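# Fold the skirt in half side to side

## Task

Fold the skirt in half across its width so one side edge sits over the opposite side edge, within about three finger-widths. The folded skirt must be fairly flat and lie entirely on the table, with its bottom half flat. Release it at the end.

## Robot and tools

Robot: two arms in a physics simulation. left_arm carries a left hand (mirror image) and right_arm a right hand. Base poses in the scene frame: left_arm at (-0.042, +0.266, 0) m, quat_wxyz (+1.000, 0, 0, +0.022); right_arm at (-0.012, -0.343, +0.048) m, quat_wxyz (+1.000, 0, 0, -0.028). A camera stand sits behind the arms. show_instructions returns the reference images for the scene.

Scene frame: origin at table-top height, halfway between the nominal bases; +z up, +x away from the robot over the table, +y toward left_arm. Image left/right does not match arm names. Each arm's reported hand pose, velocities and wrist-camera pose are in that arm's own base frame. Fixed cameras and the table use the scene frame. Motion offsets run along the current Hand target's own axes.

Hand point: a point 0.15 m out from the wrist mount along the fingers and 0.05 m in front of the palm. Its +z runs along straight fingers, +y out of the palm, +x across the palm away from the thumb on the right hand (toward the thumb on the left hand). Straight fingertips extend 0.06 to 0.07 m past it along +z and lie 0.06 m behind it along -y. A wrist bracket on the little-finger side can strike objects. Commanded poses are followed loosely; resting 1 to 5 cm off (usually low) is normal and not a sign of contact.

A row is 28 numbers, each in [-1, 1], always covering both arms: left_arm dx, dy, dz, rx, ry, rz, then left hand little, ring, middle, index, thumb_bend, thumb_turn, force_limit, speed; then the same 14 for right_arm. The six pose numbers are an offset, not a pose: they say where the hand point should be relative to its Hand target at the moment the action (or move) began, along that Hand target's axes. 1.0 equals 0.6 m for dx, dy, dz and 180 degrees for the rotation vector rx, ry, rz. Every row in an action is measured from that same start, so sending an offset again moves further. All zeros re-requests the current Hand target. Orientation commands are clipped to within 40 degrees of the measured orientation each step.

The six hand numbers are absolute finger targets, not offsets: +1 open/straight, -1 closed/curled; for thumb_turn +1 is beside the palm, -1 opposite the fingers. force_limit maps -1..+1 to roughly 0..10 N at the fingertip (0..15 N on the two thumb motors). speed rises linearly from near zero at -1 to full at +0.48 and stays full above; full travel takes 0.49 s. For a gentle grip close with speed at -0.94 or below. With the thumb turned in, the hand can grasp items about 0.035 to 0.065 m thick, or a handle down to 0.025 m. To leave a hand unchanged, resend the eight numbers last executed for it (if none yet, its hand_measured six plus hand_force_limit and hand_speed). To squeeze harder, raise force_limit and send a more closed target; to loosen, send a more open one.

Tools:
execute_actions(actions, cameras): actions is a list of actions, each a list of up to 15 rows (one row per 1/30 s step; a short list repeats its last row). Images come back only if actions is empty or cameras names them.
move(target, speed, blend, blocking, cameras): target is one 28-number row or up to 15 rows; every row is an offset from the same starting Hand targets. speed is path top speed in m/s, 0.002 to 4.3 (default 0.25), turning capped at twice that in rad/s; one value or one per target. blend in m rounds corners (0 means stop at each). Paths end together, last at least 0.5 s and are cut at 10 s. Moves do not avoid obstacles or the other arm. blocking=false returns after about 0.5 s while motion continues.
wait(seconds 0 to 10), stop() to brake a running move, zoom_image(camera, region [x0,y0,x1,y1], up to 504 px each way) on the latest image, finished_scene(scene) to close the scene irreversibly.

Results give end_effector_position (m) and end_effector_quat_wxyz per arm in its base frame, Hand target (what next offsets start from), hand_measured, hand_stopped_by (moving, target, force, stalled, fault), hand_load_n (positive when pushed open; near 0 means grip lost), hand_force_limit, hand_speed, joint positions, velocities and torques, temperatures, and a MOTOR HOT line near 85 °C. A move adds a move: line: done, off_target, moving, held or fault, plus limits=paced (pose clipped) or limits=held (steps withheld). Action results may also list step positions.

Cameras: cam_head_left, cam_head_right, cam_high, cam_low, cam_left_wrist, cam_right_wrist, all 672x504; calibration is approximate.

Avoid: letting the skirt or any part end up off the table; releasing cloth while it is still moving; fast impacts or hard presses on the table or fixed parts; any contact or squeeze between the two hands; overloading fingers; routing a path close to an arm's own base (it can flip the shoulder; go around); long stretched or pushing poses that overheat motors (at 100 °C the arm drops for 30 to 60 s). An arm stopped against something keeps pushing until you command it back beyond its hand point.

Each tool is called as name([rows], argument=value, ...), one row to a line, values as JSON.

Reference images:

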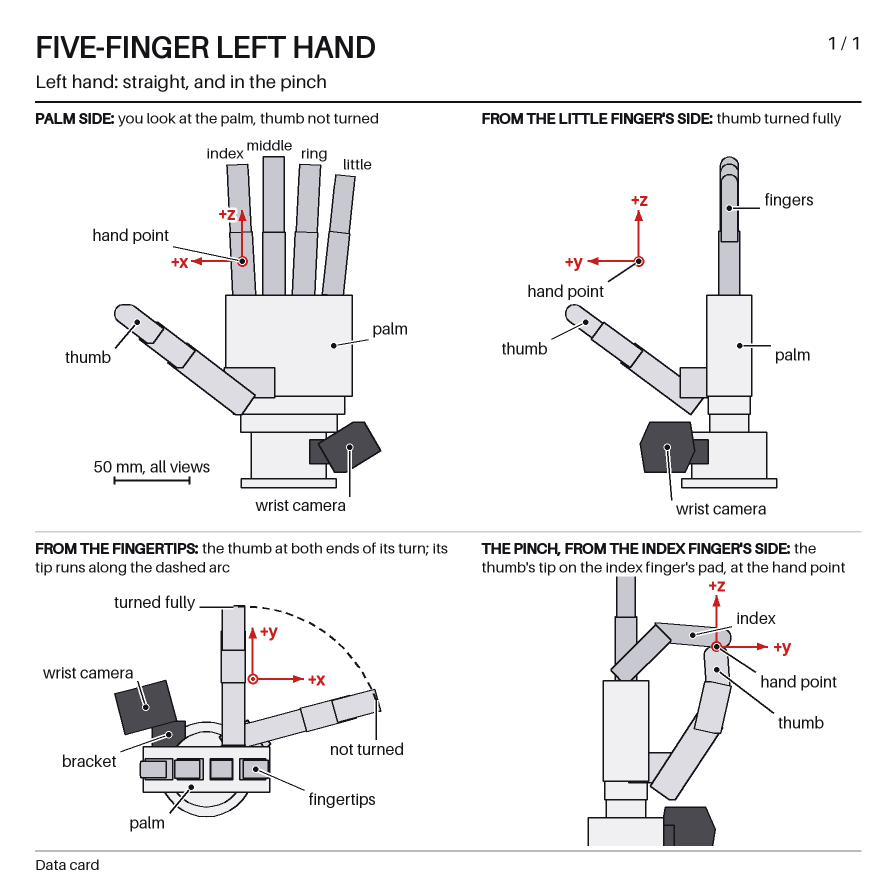

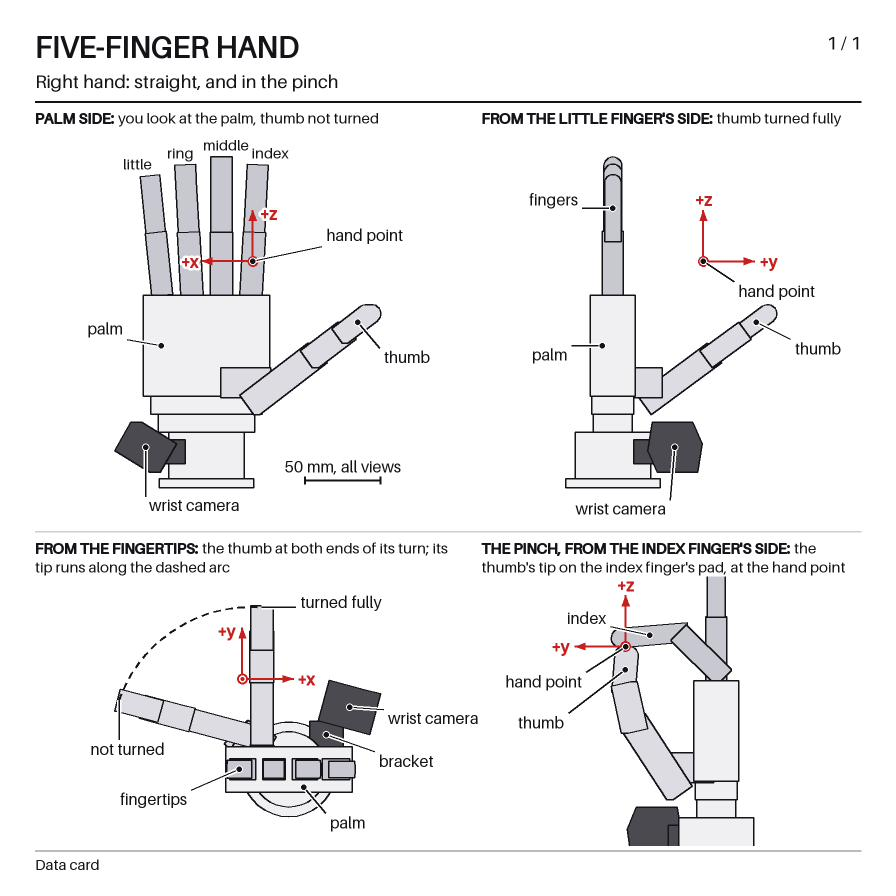

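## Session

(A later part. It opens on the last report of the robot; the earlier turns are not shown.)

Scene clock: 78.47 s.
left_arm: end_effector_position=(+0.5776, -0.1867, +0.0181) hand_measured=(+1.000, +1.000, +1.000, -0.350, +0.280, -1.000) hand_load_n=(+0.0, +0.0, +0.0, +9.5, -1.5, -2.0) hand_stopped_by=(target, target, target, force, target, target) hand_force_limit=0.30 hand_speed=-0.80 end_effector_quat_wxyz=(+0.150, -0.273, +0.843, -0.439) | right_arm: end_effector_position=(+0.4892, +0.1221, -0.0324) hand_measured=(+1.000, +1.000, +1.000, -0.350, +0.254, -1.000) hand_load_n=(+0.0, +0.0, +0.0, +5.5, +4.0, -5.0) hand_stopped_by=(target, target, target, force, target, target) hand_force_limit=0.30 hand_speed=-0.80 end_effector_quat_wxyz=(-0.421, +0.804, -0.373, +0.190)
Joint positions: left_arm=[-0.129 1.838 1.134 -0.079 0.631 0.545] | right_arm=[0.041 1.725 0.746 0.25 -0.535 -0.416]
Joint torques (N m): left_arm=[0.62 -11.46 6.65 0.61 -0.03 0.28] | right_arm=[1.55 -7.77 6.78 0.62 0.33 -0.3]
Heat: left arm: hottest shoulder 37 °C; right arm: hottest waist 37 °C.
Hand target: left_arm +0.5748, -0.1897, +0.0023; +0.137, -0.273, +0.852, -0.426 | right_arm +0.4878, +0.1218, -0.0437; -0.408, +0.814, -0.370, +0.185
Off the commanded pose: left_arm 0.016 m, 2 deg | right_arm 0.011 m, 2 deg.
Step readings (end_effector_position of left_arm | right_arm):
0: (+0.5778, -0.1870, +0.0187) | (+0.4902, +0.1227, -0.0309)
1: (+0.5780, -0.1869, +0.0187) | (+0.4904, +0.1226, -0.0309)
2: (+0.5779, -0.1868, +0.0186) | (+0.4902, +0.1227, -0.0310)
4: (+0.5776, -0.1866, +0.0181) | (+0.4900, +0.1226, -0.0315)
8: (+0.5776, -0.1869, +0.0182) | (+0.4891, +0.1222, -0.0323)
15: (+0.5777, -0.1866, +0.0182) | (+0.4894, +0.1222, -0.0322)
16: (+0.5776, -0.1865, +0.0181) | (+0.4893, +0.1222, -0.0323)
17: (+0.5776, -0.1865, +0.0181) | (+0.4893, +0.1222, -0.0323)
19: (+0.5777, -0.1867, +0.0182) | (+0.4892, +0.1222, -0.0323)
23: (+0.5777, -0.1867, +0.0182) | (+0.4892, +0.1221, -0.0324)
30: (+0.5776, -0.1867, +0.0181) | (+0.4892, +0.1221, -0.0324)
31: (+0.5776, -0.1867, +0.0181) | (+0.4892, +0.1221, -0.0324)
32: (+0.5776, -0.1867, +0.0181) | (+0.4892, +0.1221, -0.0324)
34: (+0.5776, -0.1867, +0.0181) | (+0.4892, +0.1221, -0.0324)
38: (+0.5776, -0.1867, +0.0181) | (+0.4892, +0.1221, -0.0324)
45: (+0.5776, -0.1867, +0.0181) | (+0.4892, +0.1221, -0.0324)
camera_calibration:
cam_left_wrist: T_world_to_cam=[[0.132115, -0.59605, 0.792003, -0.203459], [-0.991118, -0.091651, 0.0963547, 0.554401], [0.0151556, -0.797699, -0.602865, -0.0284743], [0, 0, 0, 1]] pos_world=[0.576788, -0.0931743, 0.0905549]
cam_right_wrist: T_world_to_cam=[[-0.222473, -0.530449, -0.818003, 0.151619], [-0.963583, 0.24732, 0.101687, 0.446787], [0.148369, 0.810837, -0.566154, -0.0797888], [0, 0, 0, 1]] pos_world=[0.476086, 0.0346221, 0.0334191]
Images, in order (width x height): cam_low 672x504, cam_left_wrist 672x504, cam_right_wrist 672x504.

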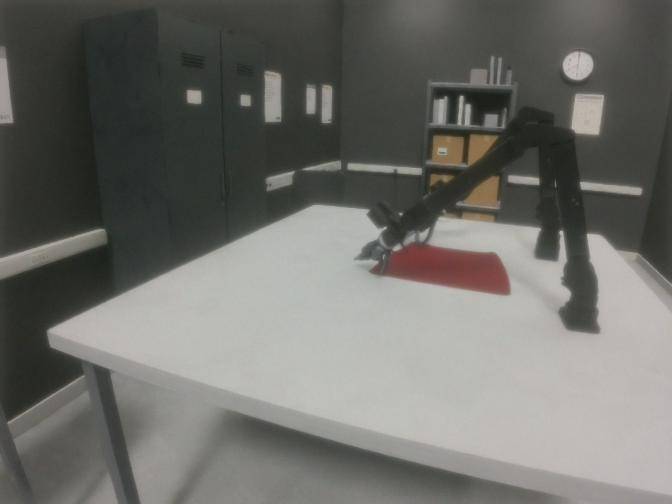

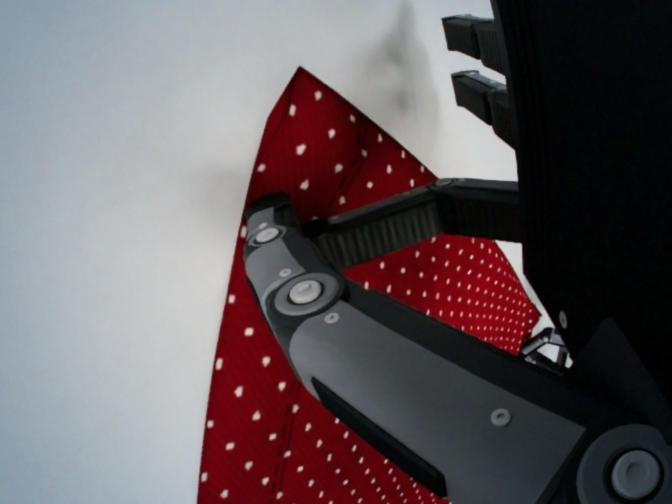

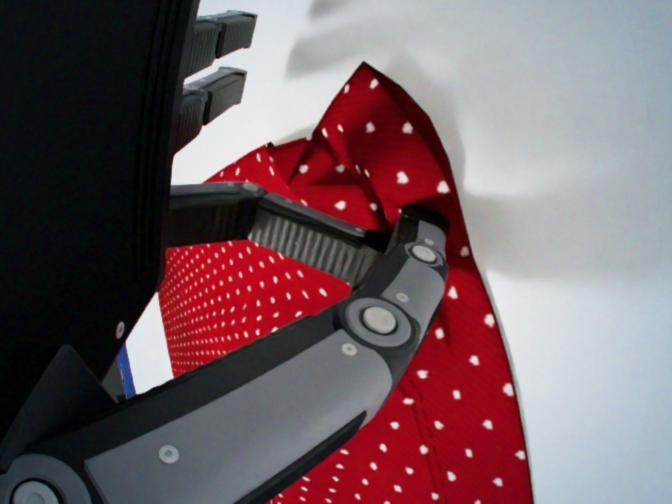

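execute_actions([
  [[0,0,0,0,0,0,1,1,1,-0.75,0.28,-1,0.5,-0.8,0,0,0,0,0,0,1,1,1,-0.75,0.25,-1,0.6,-0.8]],
])

move(target=[0,-0.0675,-0.049,0,0,0,1,1,1,-0.75,0.28,-1,0.5,-0.8,0,-0.0675,-0.049,0,0,0,1,1,1,-0.75,0.25,-1,0.6,-0.8], speed=0.06, cameras=["cam_left_wrist","cam_right_wrist","cam_low","cam_head_left"])

zoom_image(camera="cam_low", region=[330, 200, 470, 300])

Scene clock: 79.37 s.
left_arm: end_effector_position=(+0.5776, -0.1867, +0.0181) hand_measured=(+1.000, +1.000, +1.000, -0.350, +0.280, -1.000) hand_load_n=(+0.0, +0.0, +0.0, +9.5, -1.5, -2.0) hand_stopped_by=(target, target, target, force, target, target) hand_force_limit=0.50 hand_speed=-0.80 end_effector_quat_wxyz=(+0.150, -0.273, +0.843, -0.439) | right_arm: end_effector_position=(+0.4885, +0.1223, -0.0328) hand_measured=(+1.000, +1.000, +1.000, -0.456, +0.252, -1.000) hand_load_n=(+0.0, +0.0, +0.0, +7.5, -1.5, -11.5) hand_stopped_by=(target, target, target, force, target, target) hand_force_limit=0.60 hand_speed=-0.80 end_effector_quat_wxyz=(-0.420, +0.805, -0.374, +0.189)
Joint positions: left_arm=[-0.129 1.838 1.134 -0.079 0.631 0.545] | right_arm=[0.042 1.725 0.746 0.247 -0.534 -0.417]
Joint torques (N m): left_arm=[0.62 -11.46 6.64 0.61 -0.04 0.28] | right_arm=[1.44 -7.59 6.79 0.73 0.31 -0.3]
Heat: left arm: hottest shoulder 37 °C; right arm: hottest waist 37 °C.
Hand target: left_arm +0.5748, -0.1897, +0.0023; +0.137, -0.273, +0.852, -0.426 | right_arm +0.4878, +0.1219, -0.0437; -0.408, +0.814, -0.370, +0.185
Off the commanded pose: left_arm 0.016 m, 2 deg | right_arm 0.011 m, 2 deg.
Step readings (end_effector_position of left_arm | right_arm):
0: (+0.5776, -0.1867, +0.0181) | (+0.4892, +0.1221, -0.0324)
1: (+0.5776, -0.1867, +0.0181) | (+0.4892, +0.1221, -0.0324)
2: (+0.5776, -0.1867, +0.0181) | (+0.4892, +0.1221, -0.0324)
4: (+0.5776, -0.1867, +0.0181) | (+0.4890, +0.1221, -0.0325)
8: (+0.5776, -0.1867, +0.0181) | (+0.4886, +0.1222, -0.0328)
15: (+0.5776, -0.1867, +0.0181) | (+0.4885, +0.1223, -0.0328)

Scene clock: 80.77 s.
left_arm: end_effector_position=(+0.5535, -0.1819, +0.0208) hand_measured=(+1.000, +1.000, +1.000, -0.350, +0.280, -1.000) hand_load_n=(+0.0, +0.0, +0.0, +7.5, +3.5, -1.0) hand_stopped_by=(target, target, target, force, target, target) hand_force_limit=0.50 hand_speed=-0.80 end_effector_quat_wxyz=(+0.110, -0.296, +0.853, -0.415) | right_arm: end_effector_position=(+0.4683, +0.1190, -0.0124) hand_measured=(+1.000, +1.000, +1.000, -0.456, +0.252, -1.000) hand_load_n=(+0.0, +0.0, +0.0, +8.0, -0.5, -11.5) hand_stopped_by=(target, target, target, force, target, target) hand_force_limit=0.60 hand_speed=-0.80 end_effector_quat_wxyz=(-0.400, +0.815, -0.386, +0.165)
Joint positions: left_arm=[-0.129 1.808 1.139 -0.219 0.621 0.547] | right_arm=[0.042 1.634 0.748 0.079 -0.523 -0.43]
Joint torques (N m): left_arm=[0.56 -14.86 9.18 1.21 0.29 0.24] | right_arm=[1.55 -9.93 9.63 1.09 -0.15 -0.14]
Heat: left arm: hottest shoulder 37 °C; right arm: hottest waist 37 °C.
Hand target: left_arm +0.5752, -0.1902, +0.0526; +0.137, -0.273, +0.851, -0.427 | right_arm +0.4884, +0.1223, +0.0065; -0.408, +0.814, -0.370, +0.185
Off the commanded pose: left_arm 0.039 m, 4 deg | right_arm 0.028 m, 3 deg.
move: off_target (left_arm, right_arm)
camera_calibration:
cam_left_wrist: T_world_to_cam=[[0.215121, -0.611849, 0.76116, -0.24778], [-0.975622, -0.0999887, 0.195358, 0.51854], [-0.0434224, -0.784629, -0.618442, 0.0124491], [0, 0, 0, 1]] pos_world=[0.559742, -0.0899877, 0.094998]
cam_right_wrist: T_world_to_cam=[[-0.278481, -0.546949, -0.78949, 0.190155], [-0.954462, 0.249188, 0.164038, 0.421751], [0.107011, 0.799219, -0.591436, -0.0423809], [0, 0, 0, 1]] pos_world=[0.460035, 0.0327816, 0.0558767]
Images, in order (width x height): cam_head_left 672x504, cam_low 672x504, cam_left_wrist 672x504, cam_right_wrist 672x504.

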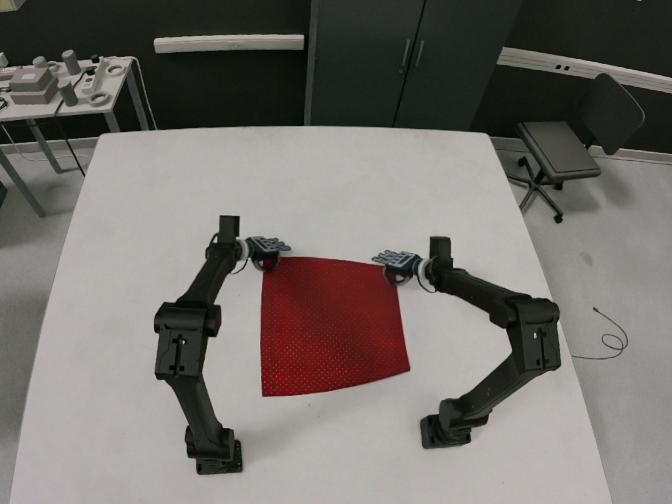

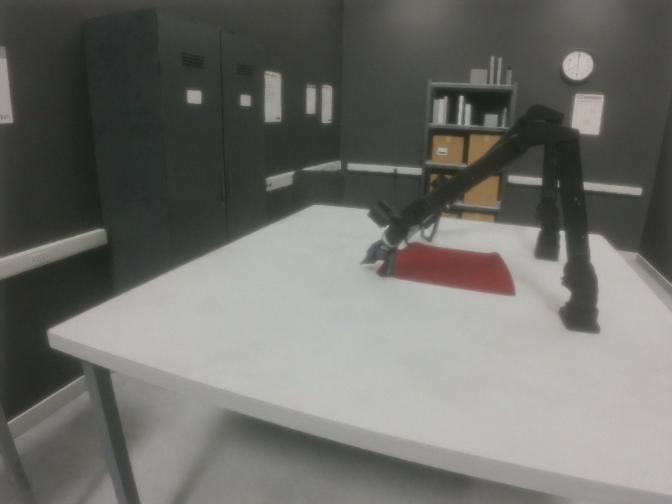

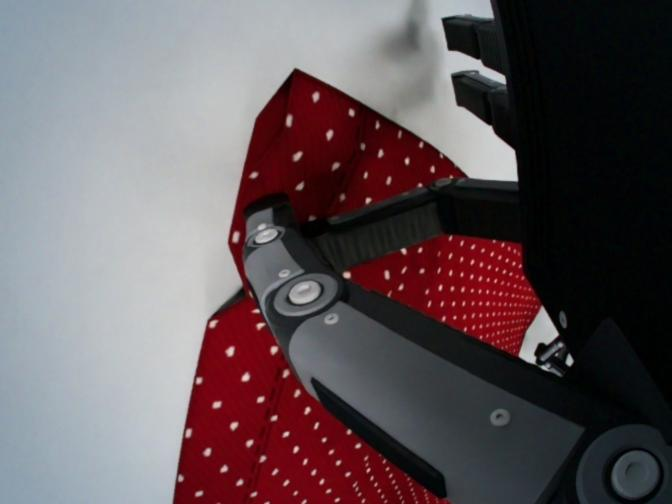

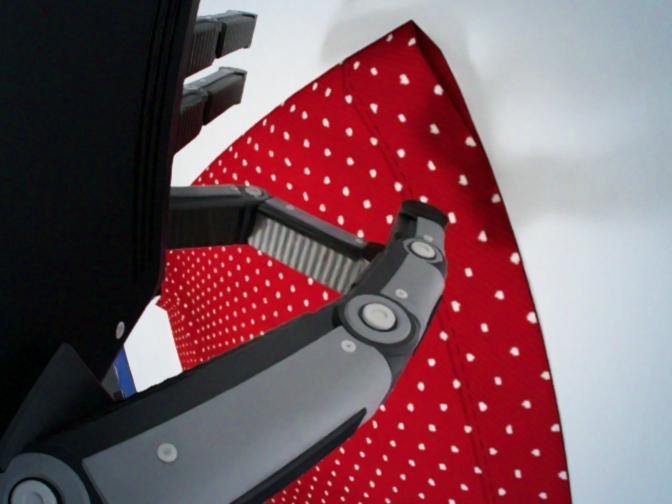

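Scaled by 3.600.

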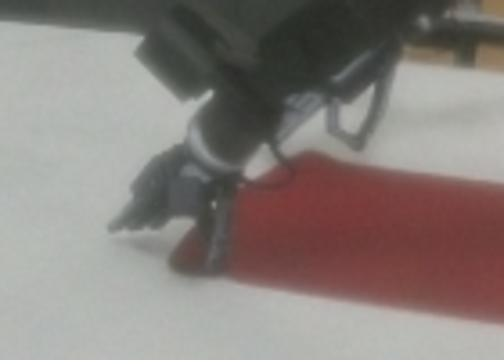

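move([
  [0,-0.0674,-0.049,0,0,0,1,1,1,-0.75,0.28,-1,0.5,-0.8,0,-0.0405,-0.0294,0,0,0,1,1,1,-0.75,0.25,-1,0.6,-0.8],
  [0,-0.0674,-0.049,0,0,0,1,1,1,-0.75,0.28,-1,0.5,-0.8,0.0093,-0.0513,-0.0145,0.027,0,0,1,1,1,0.1,0.55,-1,0,0.2],
], speed=0.08, cameras=["cam_left_wrist","cam_right_wrist","cam_low","cam_head_left"])

zoom_image(camera="cam_low", region=[330, 200, 470, 300])

Scene clock: 83.80 s.
left_arm: end_effector_position=(+0.5550, -0.1827, +0.0712) hand_measured=(+1.000, +1.000, +1.000, -0.350, +0.280, -1.000) hand_load_n=(+0.0, +0.0, +0.0, +7.5, +3.5, -0.5) hand_stopped_by=(target, target, target, force, target, target) hand_force_limit=0.50 hand_speed=-0.80 end_effector_quat_wxyz=(+0.111, -0.295, +0.853, -0.415) | right_arm: end_effector_position=(+0.4857, +0.1274, +0.0284) hand_measured=(+1.000, +1.000, +1.000, +0.100, +0.550, -1.000) hand_load_n=(+0.0, +0.0, +0.0, +0.0, +0.0, +0.0) hand_stopped_by=(target, target, target, target, target, target) hand_force_limit=0.00 hand_speed=0.20 end_effector_quat_wxyz=(-0.435, +0.803, -0.362, +0.189)
Joint positions: left_arm=[-0.13 1.734 1.192 -0.343 0.621 0.548] | right_arm=[0.043 1.574 0.768 0.097 -0.563 -0.417]
Joint torques (N m): left_arm=[0.56 -14.1 10.04 1.22 0.29 0.23] | right_arm=[0.5 -7.77 9.07 2.19 -0.34 0.05]
Heat: left arm: hottest shoulder 37 °C; right arm: hottest waist 37 °C.
Hand target: left_arm +0.5756, -0.1907, +0.1025; +0.137, -0.273, +0.852, -0.427 | right_arm +0.5006, +0.1256, +0.0361; -0.442, +0.796, -0.362, +0.200
Off the commanded pose: left_arm 0.038 m, 4 deg | right_arm 0.017 m, 2 deg.
move: off_target (left_arm, right_arm); target 2's new numbers were sent with right_arm's hand 0.017 m and 2 deg from that target
camera_calibration:
cam_left_wrist: T_world_to_cam=[[0.21249, -0.612211, 0.761607, -0.285478], [-0.976228, -0.0989103, 0.192861, 0.5108], [-0.0427409, -0.784484, -0.618675, 0.0426544], [0, 0, 0, 1]] pos_world=[0.561141, -0.0907876, 0.145298]
cam_right_wrist: T_world_to_cam=[[-0.194096, -0.519487, -0.832142, 0.188552], [-0.970941, 0.222797, 0.0873837, 0.443083], [0.140004, 0.824921, -0.547635, -0.0473788], [0, 0, 0, 1]] pos_world=[0.473437, 0.0383168, 0.0922375]
Images, in order (width x height): cam_head_left 672x504, cam_low 672x504, cam_left_wrist 672x504, cam_right_wrist 672x504.

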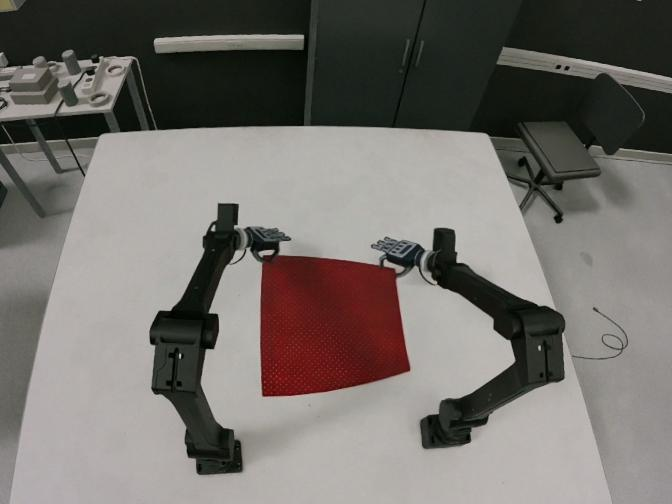

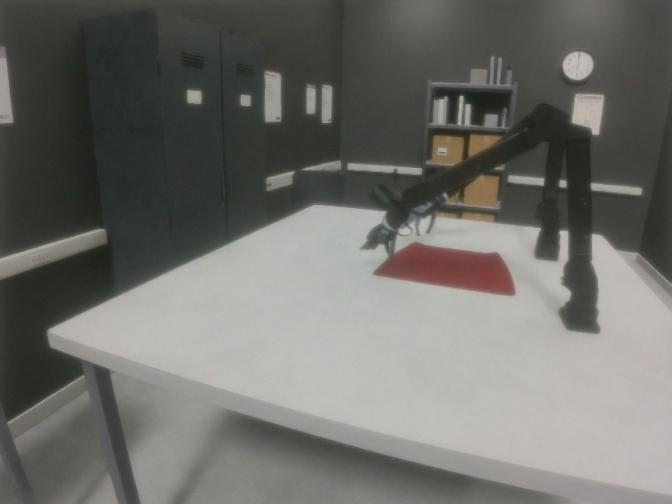

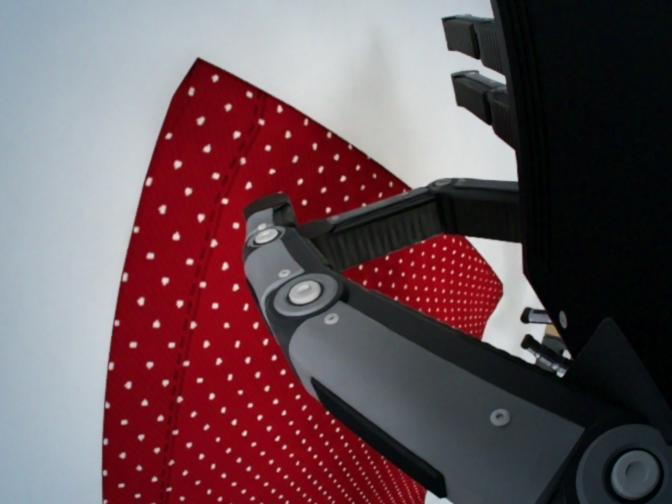

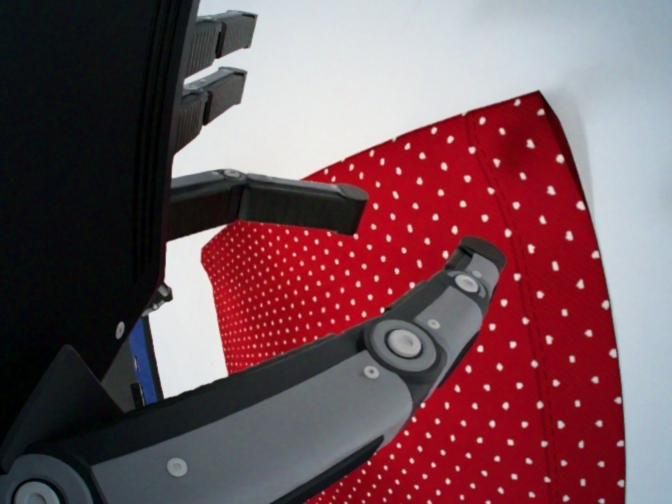

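Scaled by 3.600.

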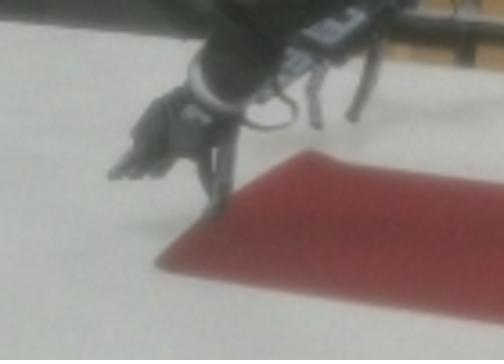

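move([
  [0,0,0,0,0,0,1,1,0.1,0.1,0.55,-1,0,0.2,0,0,0,0,0,0,1,1,0.1,0.1,0.55,-1,0,0.2],
  [0.0157,0.076,0.0498,0.032,0,0,1,1,0.1,0.1,0.55,-1,0,0.2,-0.0204,0.0545,0.0197,0,0,0,1,1,0.1,0.1,0.55,-1,0,0.2],
], speed=0.12, cameras=["cam_left_wrist","cam_right_wrist","cam_low"])

zoom_image(camera="cam_low", region=[330, 200, 470, 300])

Scene clock: 87.00 s.
left_arm: end_effector_position=(+0.5648, -0.1943, +0.0487) hand_measured=(+1.000, +1.000, +0.100, +0.100, +0.550, -1.000) hand_load_n=(+0.0, +0.0, +0.0, +0.0, +0.0, +0.5) hand_stopped_by=(target, target, target, target, target, target) hand_force_limit=0.00 hand_speed=0.20 end_effector_quat_wxyz=(+0.149, -0.261, +0.833, -0.465) | right_arm: end_effector_position=(+0.4876, +0.1272, +0.0050) hand_measured=(+1.000, +1.000, +0.100, +0.100, +0.550, -1.000) hand_load_n=(+0.0, -0.5, +0.0, +0.0, +0.0, +0.5) hand_stopped_by=(target, target, target, target, target, target) hand_force_limit=0.00 hand_speed=0.20 end_effector_quat_wxyz=(-0.440, +0.798, -0.360, +0.201)
Joint positions: left_arm=[-0.13 1.768 1.099 -0.07 0.678 0.525] | right_arm=[0.043 1.631 0.734 0.22 -0.558 -0.408]
Joint torques (N m): left_arm=[1.79 -12.63 5.33 2.59 0.41 -0.06] | right_arm=[1.38 -8.18 6.01 2.3 -0.12 0.06]
Heat: left arm: hottest shoulder 38 °C; right arm: hottest waist 37 °C.
Hand target: left_arm +0.5659, -0.1934, +0.0479; +0.150, -0.265, +0.829, -0.469 | right_arm +0.4871, +0.1301, +0.0023; -0.442, +0.796, -0.362, +0.200
Off the commanded pose: left_arm 0.002 m, 1 deg | right_arm 0.004 m, 0 deg.
move: done
camera_calibration:
cam_left_wrist: T_world_to_cam=[[0.0969543, -0.559944, 0.822838, -0.20515], [-0.995236, -0.0631008, 0.0743274, 0.547006], [0.0103026, -0.826124, -0.563394, -0.0206844], [0, 0, 0, 1]] pos_world=[0.564503, -0.097444, 0.116495]
cam_right_wrist: T_world_to_cam=[[-0.176565, -0.514619, -0.839043, 0.160193], [-0.970952, 0.230913, 0.0626954, 0.446037], [0.161481, 0.82574, -0.540441, -0.070918], [0, 0, 0, 1]] pos_world=[0.472817, 0.0380025, 0.0681172]
Images, in order (width x height): cam_low 672x504, cam_left_wrist 672x504, cam_right_wrist 672x504.

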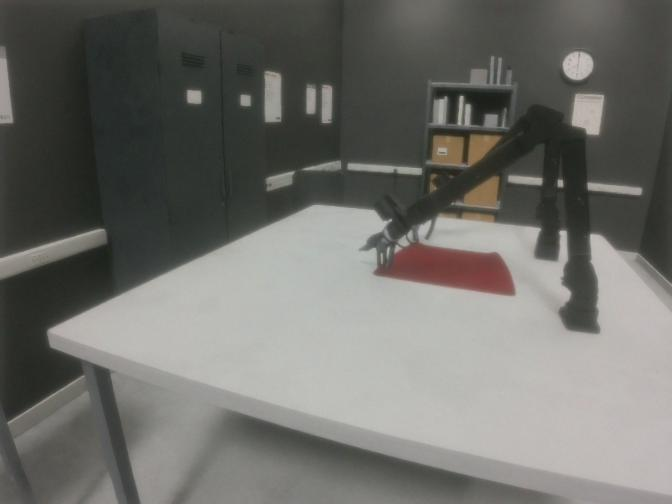

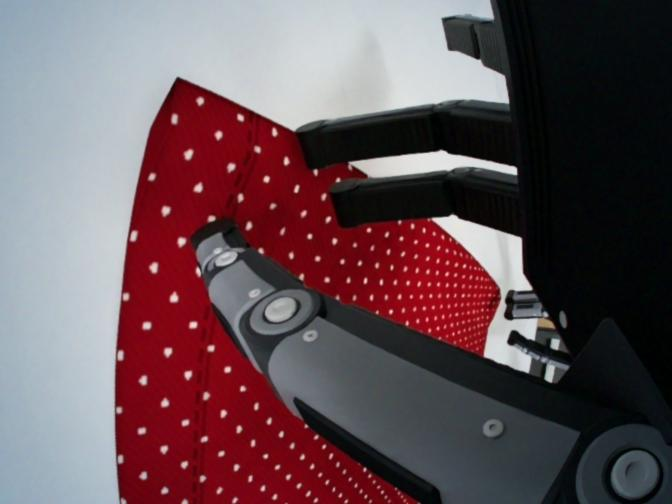

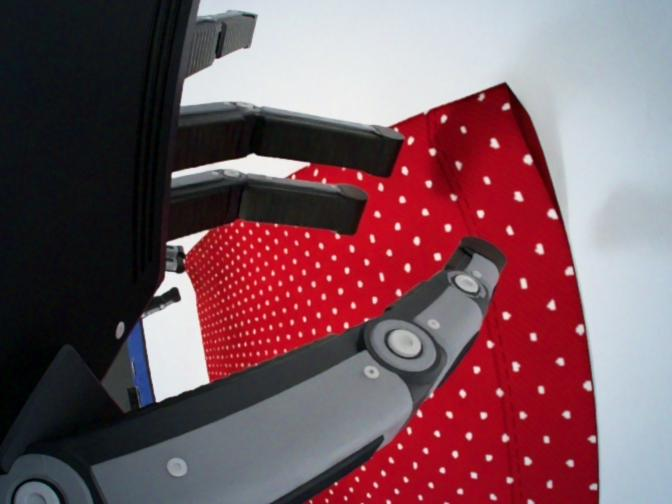

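Scaled by 3.600.

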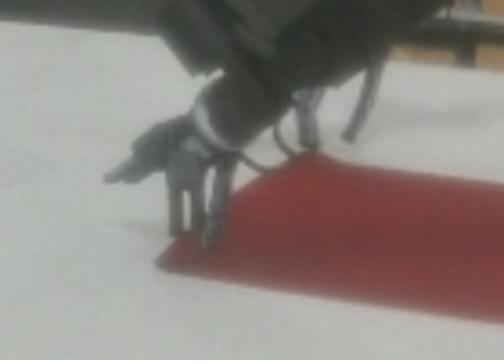

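move(target=[0,0.06,0.036,0,0,0,1,1,0.1,0.1,0.55,-1,0,0.2,0,0.0537,0.0336,0,0,0,1,1,0.1,0.1,0.55,-1,0,0.2], speed=0.08, cameras=["cam_left_wrist","cam_right_wrist"])

execute_actions([
  [[0,0.0,0.0,0,0,0,1,1,0.0,0.0,0.47,-1,0.3,-0.8,0,0.0,0.0,0,0,0,1,1,0.0,0.0,0.47,-1,0.3,-0.8]],
  [[0,0.001,0.001,0,0,0,1,1,-0.08,-0.08,0.4,-1,0.3,-0.8,0,0.001,0.001,0,0,0,1,1,-0.08,-0.08,0.4,-1,0.3,-0.8]],
  [[0,0.002,0.001,-0.012,0,0,1,1,-0.18,-0.18,0.35,-1,0.3,-0.8,0,0.002,0.001,-0.012,0,0,1,1,-0.18,-0.18,0.35,-1,0.3,-0.8]],
  [[0,0.002,0.001,-0.012,0,0,1,1,-0.28,-0.28,0.3,-1,0.3,-0.8,0,0.002,0.001,-0.012,0,0,1,1,-0.28,-0.28,0.3,-1,0.3,-0.8]],
], cameras=["cam_left_wrist","cam_right_wrist","cam_low"])

zoom_image(camera="cam_low", region=[330, 200, 470, 300])

Scene clock: 88.37 s.
left_arm: end_effector_position=(+0.5726, -0.1964, +0.0290) hand_measured=(+1.000, +1.000, +0.100, +0.100, +0.550, -1.000) hand_load_n=(+0.0, +0.0, -1.0, +0.0, +0.5, +0.0) hand_stopped_by=(target, target, target, target, target, target) hand_force_limit=0.00 hand_speed=0.20 end_effector_quat_wxyz=(+0.164, -0.251, +0.827, -0.476) | right_arm: end_effector_position=(+0.4952, +0.1280, -0.0201) hand_measured=(+1.000, +1.000, +0.100, +0.100, +0.550, -1.000) hand_load_n=(+0.0, +0.0, -1.5, +0.5, +0.0, +0.0) hand_stopped_by=(target, target, target, target, target, target) hand_force_limit=0.00 hand_speed=0.20 end_effector_quat_wxyz=(-0.448, +0.793, -0.354, +0.213)
Joint positions: left_arm=[-0.129 1.813 1.078 0.044 0.686 0.519] | right_arm=[0.043 1.714 0.721 0.351 -0.56 -0.403]
Joint torques (N m): left_arm=[1.73 -10.99 4.4 2.28 0.12 0] | right_arm=[1.49 -7.3 4.97 1.94 -0.05 0]
Heat: left arm: hottest shoulder 38 °C; right arm: hottest waist 37 °C.
Hand target: left_arm +0.5661, -0.1934, +0.0061; +0.150, -0.265, +0.829, -0.469 | right_arm +0.4873, +0.1301, -0.0357; -0.442, +0.796, -0.362, +0.200
Off the commanded pose: left_arm 0.024 m, 2 deg | right_arm 0.018 m, 2 deg.
move: off_target (left_arm, right_arm)
camera_calibration:
cam_left_wrist: T_world_to_cam=[[0.0617803, -0.548516, 0.833855, -0.168852], [-0.997586, -0.0604802, 0.0341269, 0.559092], [0.0317126, -0.83395, -0.550928, -0.047644], [0, 0, 0, 1]] pos_world=[0.569685, -0.0985369, 0.0954699]
cam_right_wrist: T_world_to_cam=[[-0.15063, -0.509847, -0.846975, 0.127298], [-0.97207, 0.232358, 0.0330064, 0.454606], [0.179973, 0.828291, -0.530607, -0.0955416], [0, 0, 0, 1]] pos_world=[0.478279, 0.0384072, 0.042118]
Images, in order (width x height): cam_left_wrist 672x504, cam_right_wrist 672x504.

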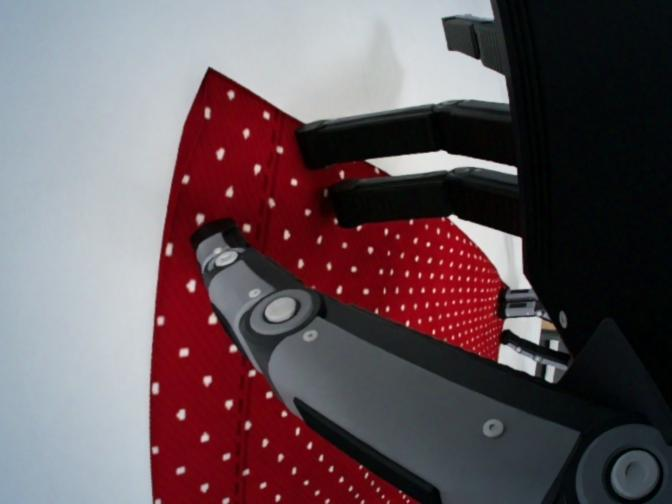

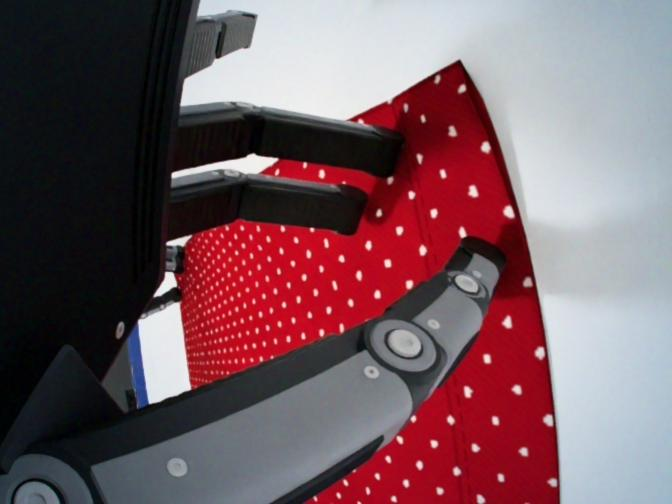

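Scene clock: 90.57 s.
left_arm: end_effector_position=(+0.5655, -0.2014, +0.0214) hand_measured=(+1.000, +1.000, -0.280, -0.280, +0.300, -1.000) hand_load_n=(+0.0, +0.0, +0.5, +0.0, +0.0, +0.0) hand_stopped_by=(target, target, target, target, target, target) hand_force_limit=0.30 hand_speed=-0.80 end_effector_quat_wxyz=(+0.147, -0.265, +0.837, -0.456) | right_arm: end_effector_position=(+0.4894, +0.1355, -0.0279) hand_measured=(+1.000, +1.000, -0.280, -0.280, +0.300, -1.000) hand_load_n=(+0.0, -0.5, -0.5, +0.0, +0.0, +0.0) hand_stopped_by=(target, target, target, target, target, target) hand_force_limit=0.30 hand_speed=-0.80 end_effector_quat_wxyz=(-0.427, +0.805, -0.365, +0.191)
Joint positions: left_arm=[-0.148 1.818 1.092 -0.022 0.651 0.518] | right_arm=[0.069 1.719 0.745 0.266 -0.528 -0.403]
Joint torques (N m): left_arm=[1.96 -10.99 6.41 0.55 -0.37 0.36] | right_arm=[0.79 -8.12 6.46 0.58 0.47 -0.25]
Heat: left arm: hottest shoulder 38 °C; right arm: hottest waist 37 °C.
Hand target: left_arm +0.5658, -0.1933, +0.0024; +0.140, -0.271, +0.846, -0.437 | right_arm +0.4871, +0.1300, -0.0392; -0.412, +0.812, -0.369, +0.186
Off the commanded pose: left_arm 0.020 m, 3 deg | right_arm 0.013 m, 2 deg.
Step readings (end_effector_position of left_arm | right_arm):
0: (+0.5726, -0.1964, +0.0290) | (+0.4952, +0.1280, -0.0201)
1: (+0.5726, -0.1964, +0.0290) | (+0.4952, +0.1280, -0.0201)
2: (+0.5726, -0.1964, +0.0290) | (+0.4952, +0.1280, -0.0201)
4: (+0.5729, -0.1964, +0.0291) | (+0.4954, +0.1281, -0.0200)
8: (+0.5732, -0.1967, +0.0284) | (+0.4956, +0.1283, -0.0206)
15: (+0.5732, -0.1968, +0.0285) | (+0.4956, +0.1283, -0.0207)
16: (+0.5732, -0.1968, +0.0285) | (+0.4956, +0.1283, -0.0207)
17: (+0.5732, -0.1968, +0.0285) | (+0.4956, +0.1283, -0.0207)
19: (+0.5731, -0.1968, +0.0280) | (+0.4954, +0.1284, -0.0212)
23: (+0.5728, -0.1972, +0.0275) | (+0.4951, +0.1295, -0.0218)
30: (+0.5728, -0.1972, +0.0275) | (+0.4951, +0.1297, -0.0218)
31: (+0.5728, -0.1972, +0.0275) | (+0.4951, +0.1297, -0.0218)
32: (+0.5729, -0.1971, +0.0274) | (+0.4952, +0.1295, -0.0219)
34: (+0.5727, -0.1969, +0.0265) | (+0.4941, +0.1300, -0.0231)
38: (+0.5704, -0.1989, +0.0248) | (+0.4920, +0.1329, -0.0247)
45: (+0.5701, -0.1991, +0.0244) | (+0.4919, +0.1332, -0.0249)
46: (+0.5700, -0.1989, +0.0242) | (+0.4920, +0.1331, -0.0249)
47: (+0.5699, -0.1989, +0.0241) | (+0.4922, +0.1331, -0.0249)
49: (+0.5692, -0.1991, +0.0235) | (+0.4921, +0.1335, -0.0255)
53: (+0.5659, -0.2015, +0.0215) | (+0.4895, +0.1354, -0.0277)
60: (+0.5656, -0.2014, +0.0214) | (+0.4893, +0.1355, -0.0279)
camera_calibration:
cam_left_wrist: T_world_to_cam=[[0.109837, -0.572452, 0.812548, -0.196397], [-0.993917, -0.0698662, 0.0851316, 0.547049], [0.00803579, -0.816956, -0.576644, -0.0384909], [0, 0, 0, 1]] pos_world=[0.565602, -0.105653, 0.0908153]
cam_right_wrist: T_world_to_cam=[[-0.203654, -0.529165, -0.823717, 0.152894], [-0.968417, 0.2325, 0.0900689, 0.44721], [0.143853, 0.816044, -0.559802, -0.086441], [0, 0, 0, 1]] pos_world=[0.476658, 0.0474692, 0.0372719]
Images, in order (width x height): cam_low 672x504, cam_left_wrist 672x504, cam_right_wrist 672x504.

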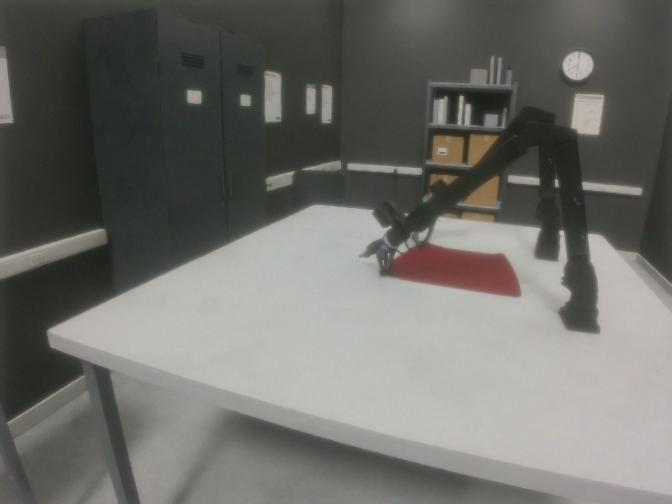

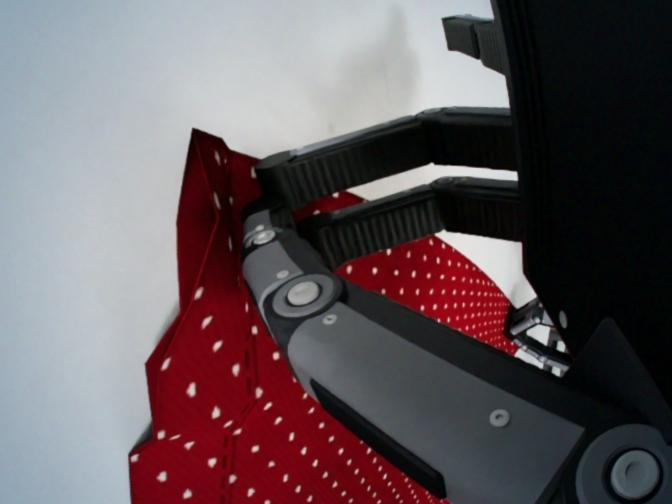

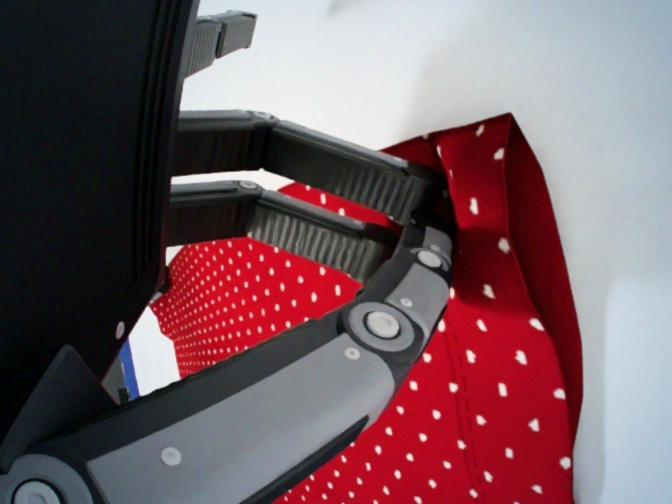

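Scaled by 3.600.

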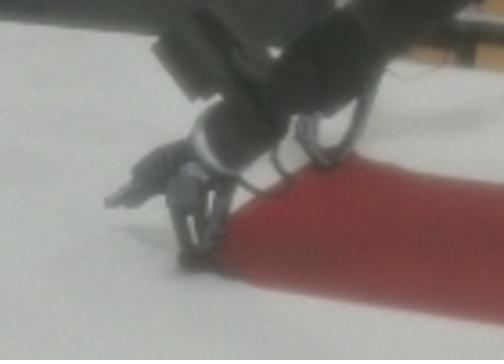

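execute_actions([
  [[0,0.0,0.0,-0.006,0,0,1,1,-0.6,-0.6,0.28,-1,0.3,-0.8,0,0.0,0.0,-0.006,0,0,1,1,-0.6,-0.6,0.28,-1,0.3,-0.8]],
  [[0,0.0,0.0,0,0,0,1,1,-0.6,-0.6,0.28,-1,0.3,-0.8,0,0.0,0.0,0,0,0,1,1,-0.6,-0.6,0.28,-1,0.3,-0.8]],
], cameras=["cam_left_wrist","cam_right_wrist"])

Scene clock: 91.93 s.
left_arm: end_effector_position=(+0.5652, -0.2014, +0.0212) hand_measured=(+1.000, +1.000, -0.294, -0.368, +0.284, -1.000) hand_load_n=(+0.0, -0.5, +7.0, +7.5, +10.5, +0.0) hand_stopped_by=(target, target, force, force, force, target) hand_force_limit=0.30 hand_speed=-0.80 end_effector_quat_wxyz=(+0.144, -0.267, +0.841, -0.448) | right_arm: end_effector_position=(+0.4898, +0.1358, -0.0282) hand_measured=(+1.000, +1.000, -0.294, -0.386, +0.286, -1.000) hand_load_n=(+0.0, +0.0, +5.5, +9.0, +7.5, +0.0) hand_stopped_by=(target, target, force, force, target, target) hand_force_limit=0.30 hand_speed=-0.80 end_effector_quat_wxyz=(-0.420, +0.808, -0.368, +0.187)
Joint positions: left_arm=[-0.152 1.818 1.104 -0.052 0.639 0.525] | right_arm=[0.073 1.718 0.757 0.235 -0.518 -0.405]
Joint torques (N m): left_arm=[1.96 -10.99 6.5 0.54 -0.38 0.36] | right_arm=[0.79 -8.23 6.46 0.44 0.49 -0.29]
Heat: left arm: hottest shoulder 38 °C; right arm: hottest waist 37 °C.
Hand target: left_arm +0.5658, -0.1934, +0.0024; +0.137, -0.272, +0.850, -0.429 | right_arm +0.4871, +0.1300, -0.0392; -0.404, +0.816, -0.371, +0.183
Off the commanded pose: left_arm 0.020 m, 3 deg | right_arm 0.013 m, 2 deg.
Step readings (end_effector_position of left_arm | right_arm):
0: (+0.5655, -0.2014, +0.0214) | (+0.4893, +0.1355, -0.0280)
1: (+0.5656, -0.2014, +0.0215) | (+0.4894, +0.1355, -0.0279)
2: (+0.5655, -0.2014, +0.0214) | (+0.4895, +0.1355, -0.0279)
4: (+0.5653, -0.2013, +0.0212) | (+0.4897, +0.1356, -0.0282)
8: (+0.5653, -0.2015, +0.0213) | (+0.4897, +0.1358, -0.0282)
15: (+0.5654, -0.2015, +0.0213) | (+0.4897, +0.1358, -0.0283)
16: (+0.5653, -0.2015, +0.0212) | (+0.4898, +0.1358, -0.0282)
17: (+0.5653, -0.2015, +0.0212) | (+0.4898, +0.1358, -0.0282)
19: (+0.5653, -0.2015, +0.0212) | (+0.4898, +0.1358, -0.0282)
23: (+0.5652, -0.2014, +0.0212) | (+0.4898, +0.1358, -0.0282)
30: (+0.5652, -0.2014, +0.0212) | (+0.4898, +0.1358, -0.0282)
camera_calibration:
cam_left_wrist: T_world_to_cam=[[0.120005, -0.584474, 0.802489, -0.2041], [-0.992772, -0.0719824, 0.0960337, 0.545403], [0.00163599, -0.808214, -0.588887, -0.0330726], [0, 0, 0, 1]] pos_world=[0.566008, -0.106761, 0.0919348]
cam_right_wrist: T_world_to_cam=[[-0.21808, -0.536718, -0.815092, 0.161146], [-0.966361, 0.235434, 0.103525, 0.446541], [0.136336, 0.81025, -0.570007, -0.082673], [0, 0, 0, 1]] pos_world=[0.477934, 0.0483451, 0.0379964]
Images, in order (width x height): cam_left_wrist 672x504, cam_right_wrist 672x504.

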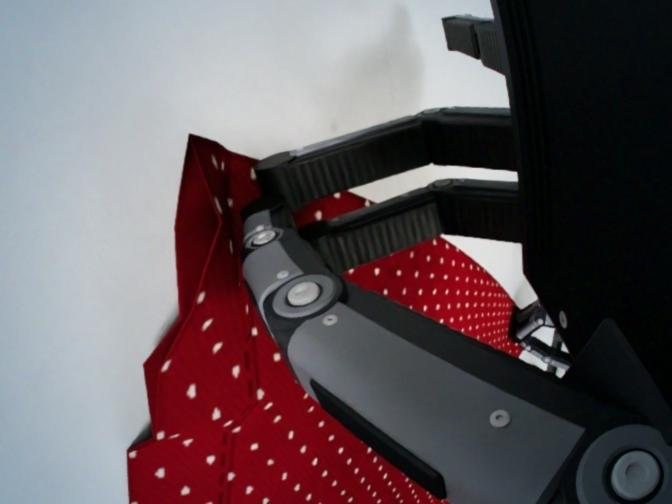

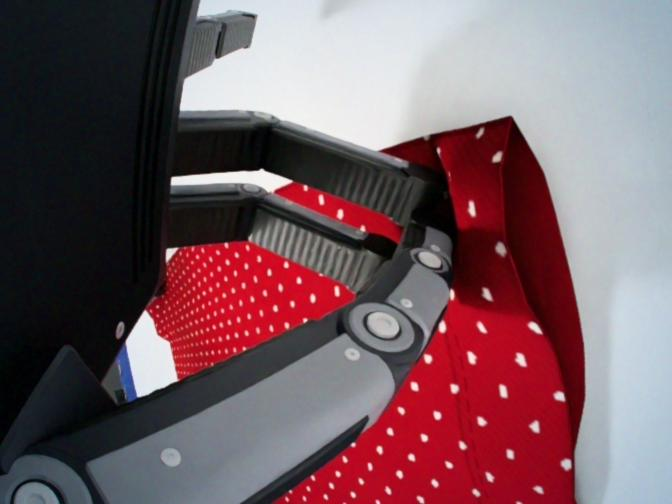

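move(target=[0,-0.08,-0.06,0,0,0,1,1,-0.6,-0.6,0.28,-1,0.3,-0.8,0,-0.08,-0.06,0,0,0,1,1,-0.6,-0.6,0.28,-1,0.3,-0.8], speed=0.05, cameras=["cam_left_wrist","cam_right_wrist","cam_low"])

zoom_image(camera="cam_low", region=[330, 200, 470, 300])

Scene clock: 93.83 s.
left_arm: end_effector_position=(+0.5379, -0.1935, +0.0294) hand_measured=(+1.000, +1.000, -0.294, -0.368, +0.284, -1.000) hand_load_n=(+0.0, +0.0, +7.0, +7.5, +10.5, +0.0) hand_stopped_by=(target, target, force, force, force, target) hand_force_limit=0.30 hand_speed=-0.80 end_effector_quat_wxyz=(+0.106, -0.289, +0.855, -0.417) | right_arm: end_effector_position=(+0.4638, +0.1305, -0.0012) hand_measured=(+1.000, +1.000, -0.294, -0.386, +0.286, -1.000) hand_load_n=(+0.0, +0.0, +6.0, +9.0, +8.0, +0.0) hand_stopped_by=(target, target, force, force, target, target) hand_force_limit=0.30 hand_speed=-0.80 end_effector_quat_wxyz=(-0.395, +0.819, -0.384, +0.159)
Joint positions: left_arm=[-0.152 1.769 1.107 -0.222 0.62 0.538] | right_arm=[0.073 1.601 0.757 0.029 -0.503 -0.419]
Joint torques (N m): left_arm=[1.96 -14.33 9.69 1.29 0.29 0.24] | right_arm=[0.85 -9.76 10.39 1.09 -0.14 -0.15]
Heat: left arm: hottest shoulder 38 °C; right arm: hottest waist 37 °C.
Hand target: left_arm +0.5656, -0.1930, +0.0625; +0.138, -0.272, +0.850, -0.429 | right_arm +0.4875, +0.1303, +0.0207; -0.404, +0.816, -0.371, +0.183
Off the commanded pose: left_arm 0.043 m, 4 deg | right_arm 0.032 m, 3 deg.
move: off_target (left_arm, right_arm)
camera_calibration:
cam_left_wrist: T_world_to_cam=[[0.205988, -0.612867, 0.762865, -0.253278], [-0.97685, -0.0827984, 0.197251, 0.504378], [-0.0577244, -0.785836, -0.615735, 0.0153737], [0, 0, 0, 1]] pos_world=[0.545761, -0.101383, 0.103194]
cam_right_wrist: T_world_to_cam=[[-0.284138, -0.555897, -0.781181, 0.207928], [-0.954424, 0.241595, 0.17523, 0.413596], [0.0913199, 0.795368, -0.599208, -0.0366135], [0, 0, 0, 1]] pos_world=[0.45717, 0.0447851, 0.0680162]
Images, in order (width x height): cam_low 672x504, cam_left_wrist 672x504, cam_right_wrist 672x504.

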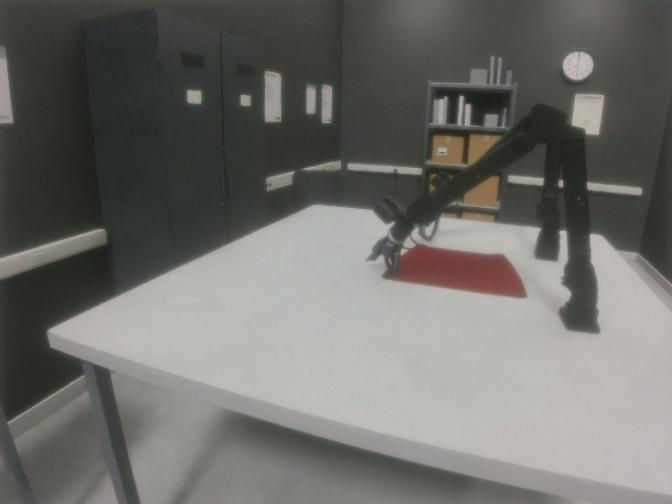

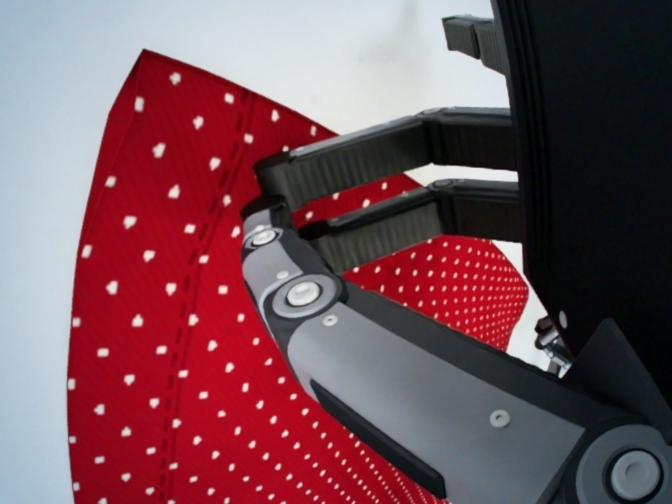

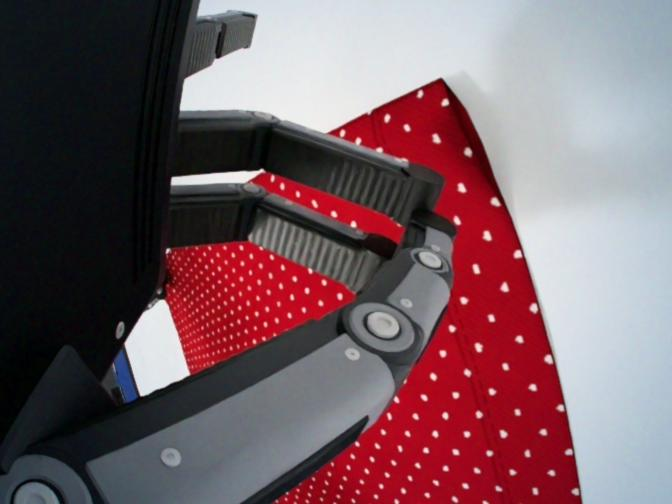

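Scaled by 3.600.

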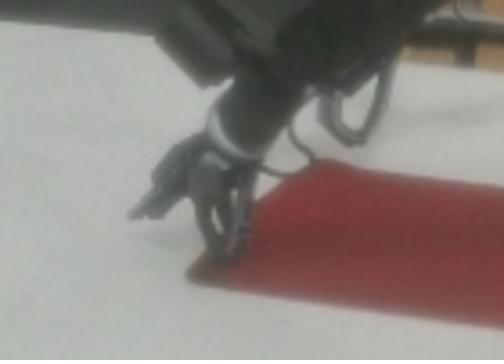

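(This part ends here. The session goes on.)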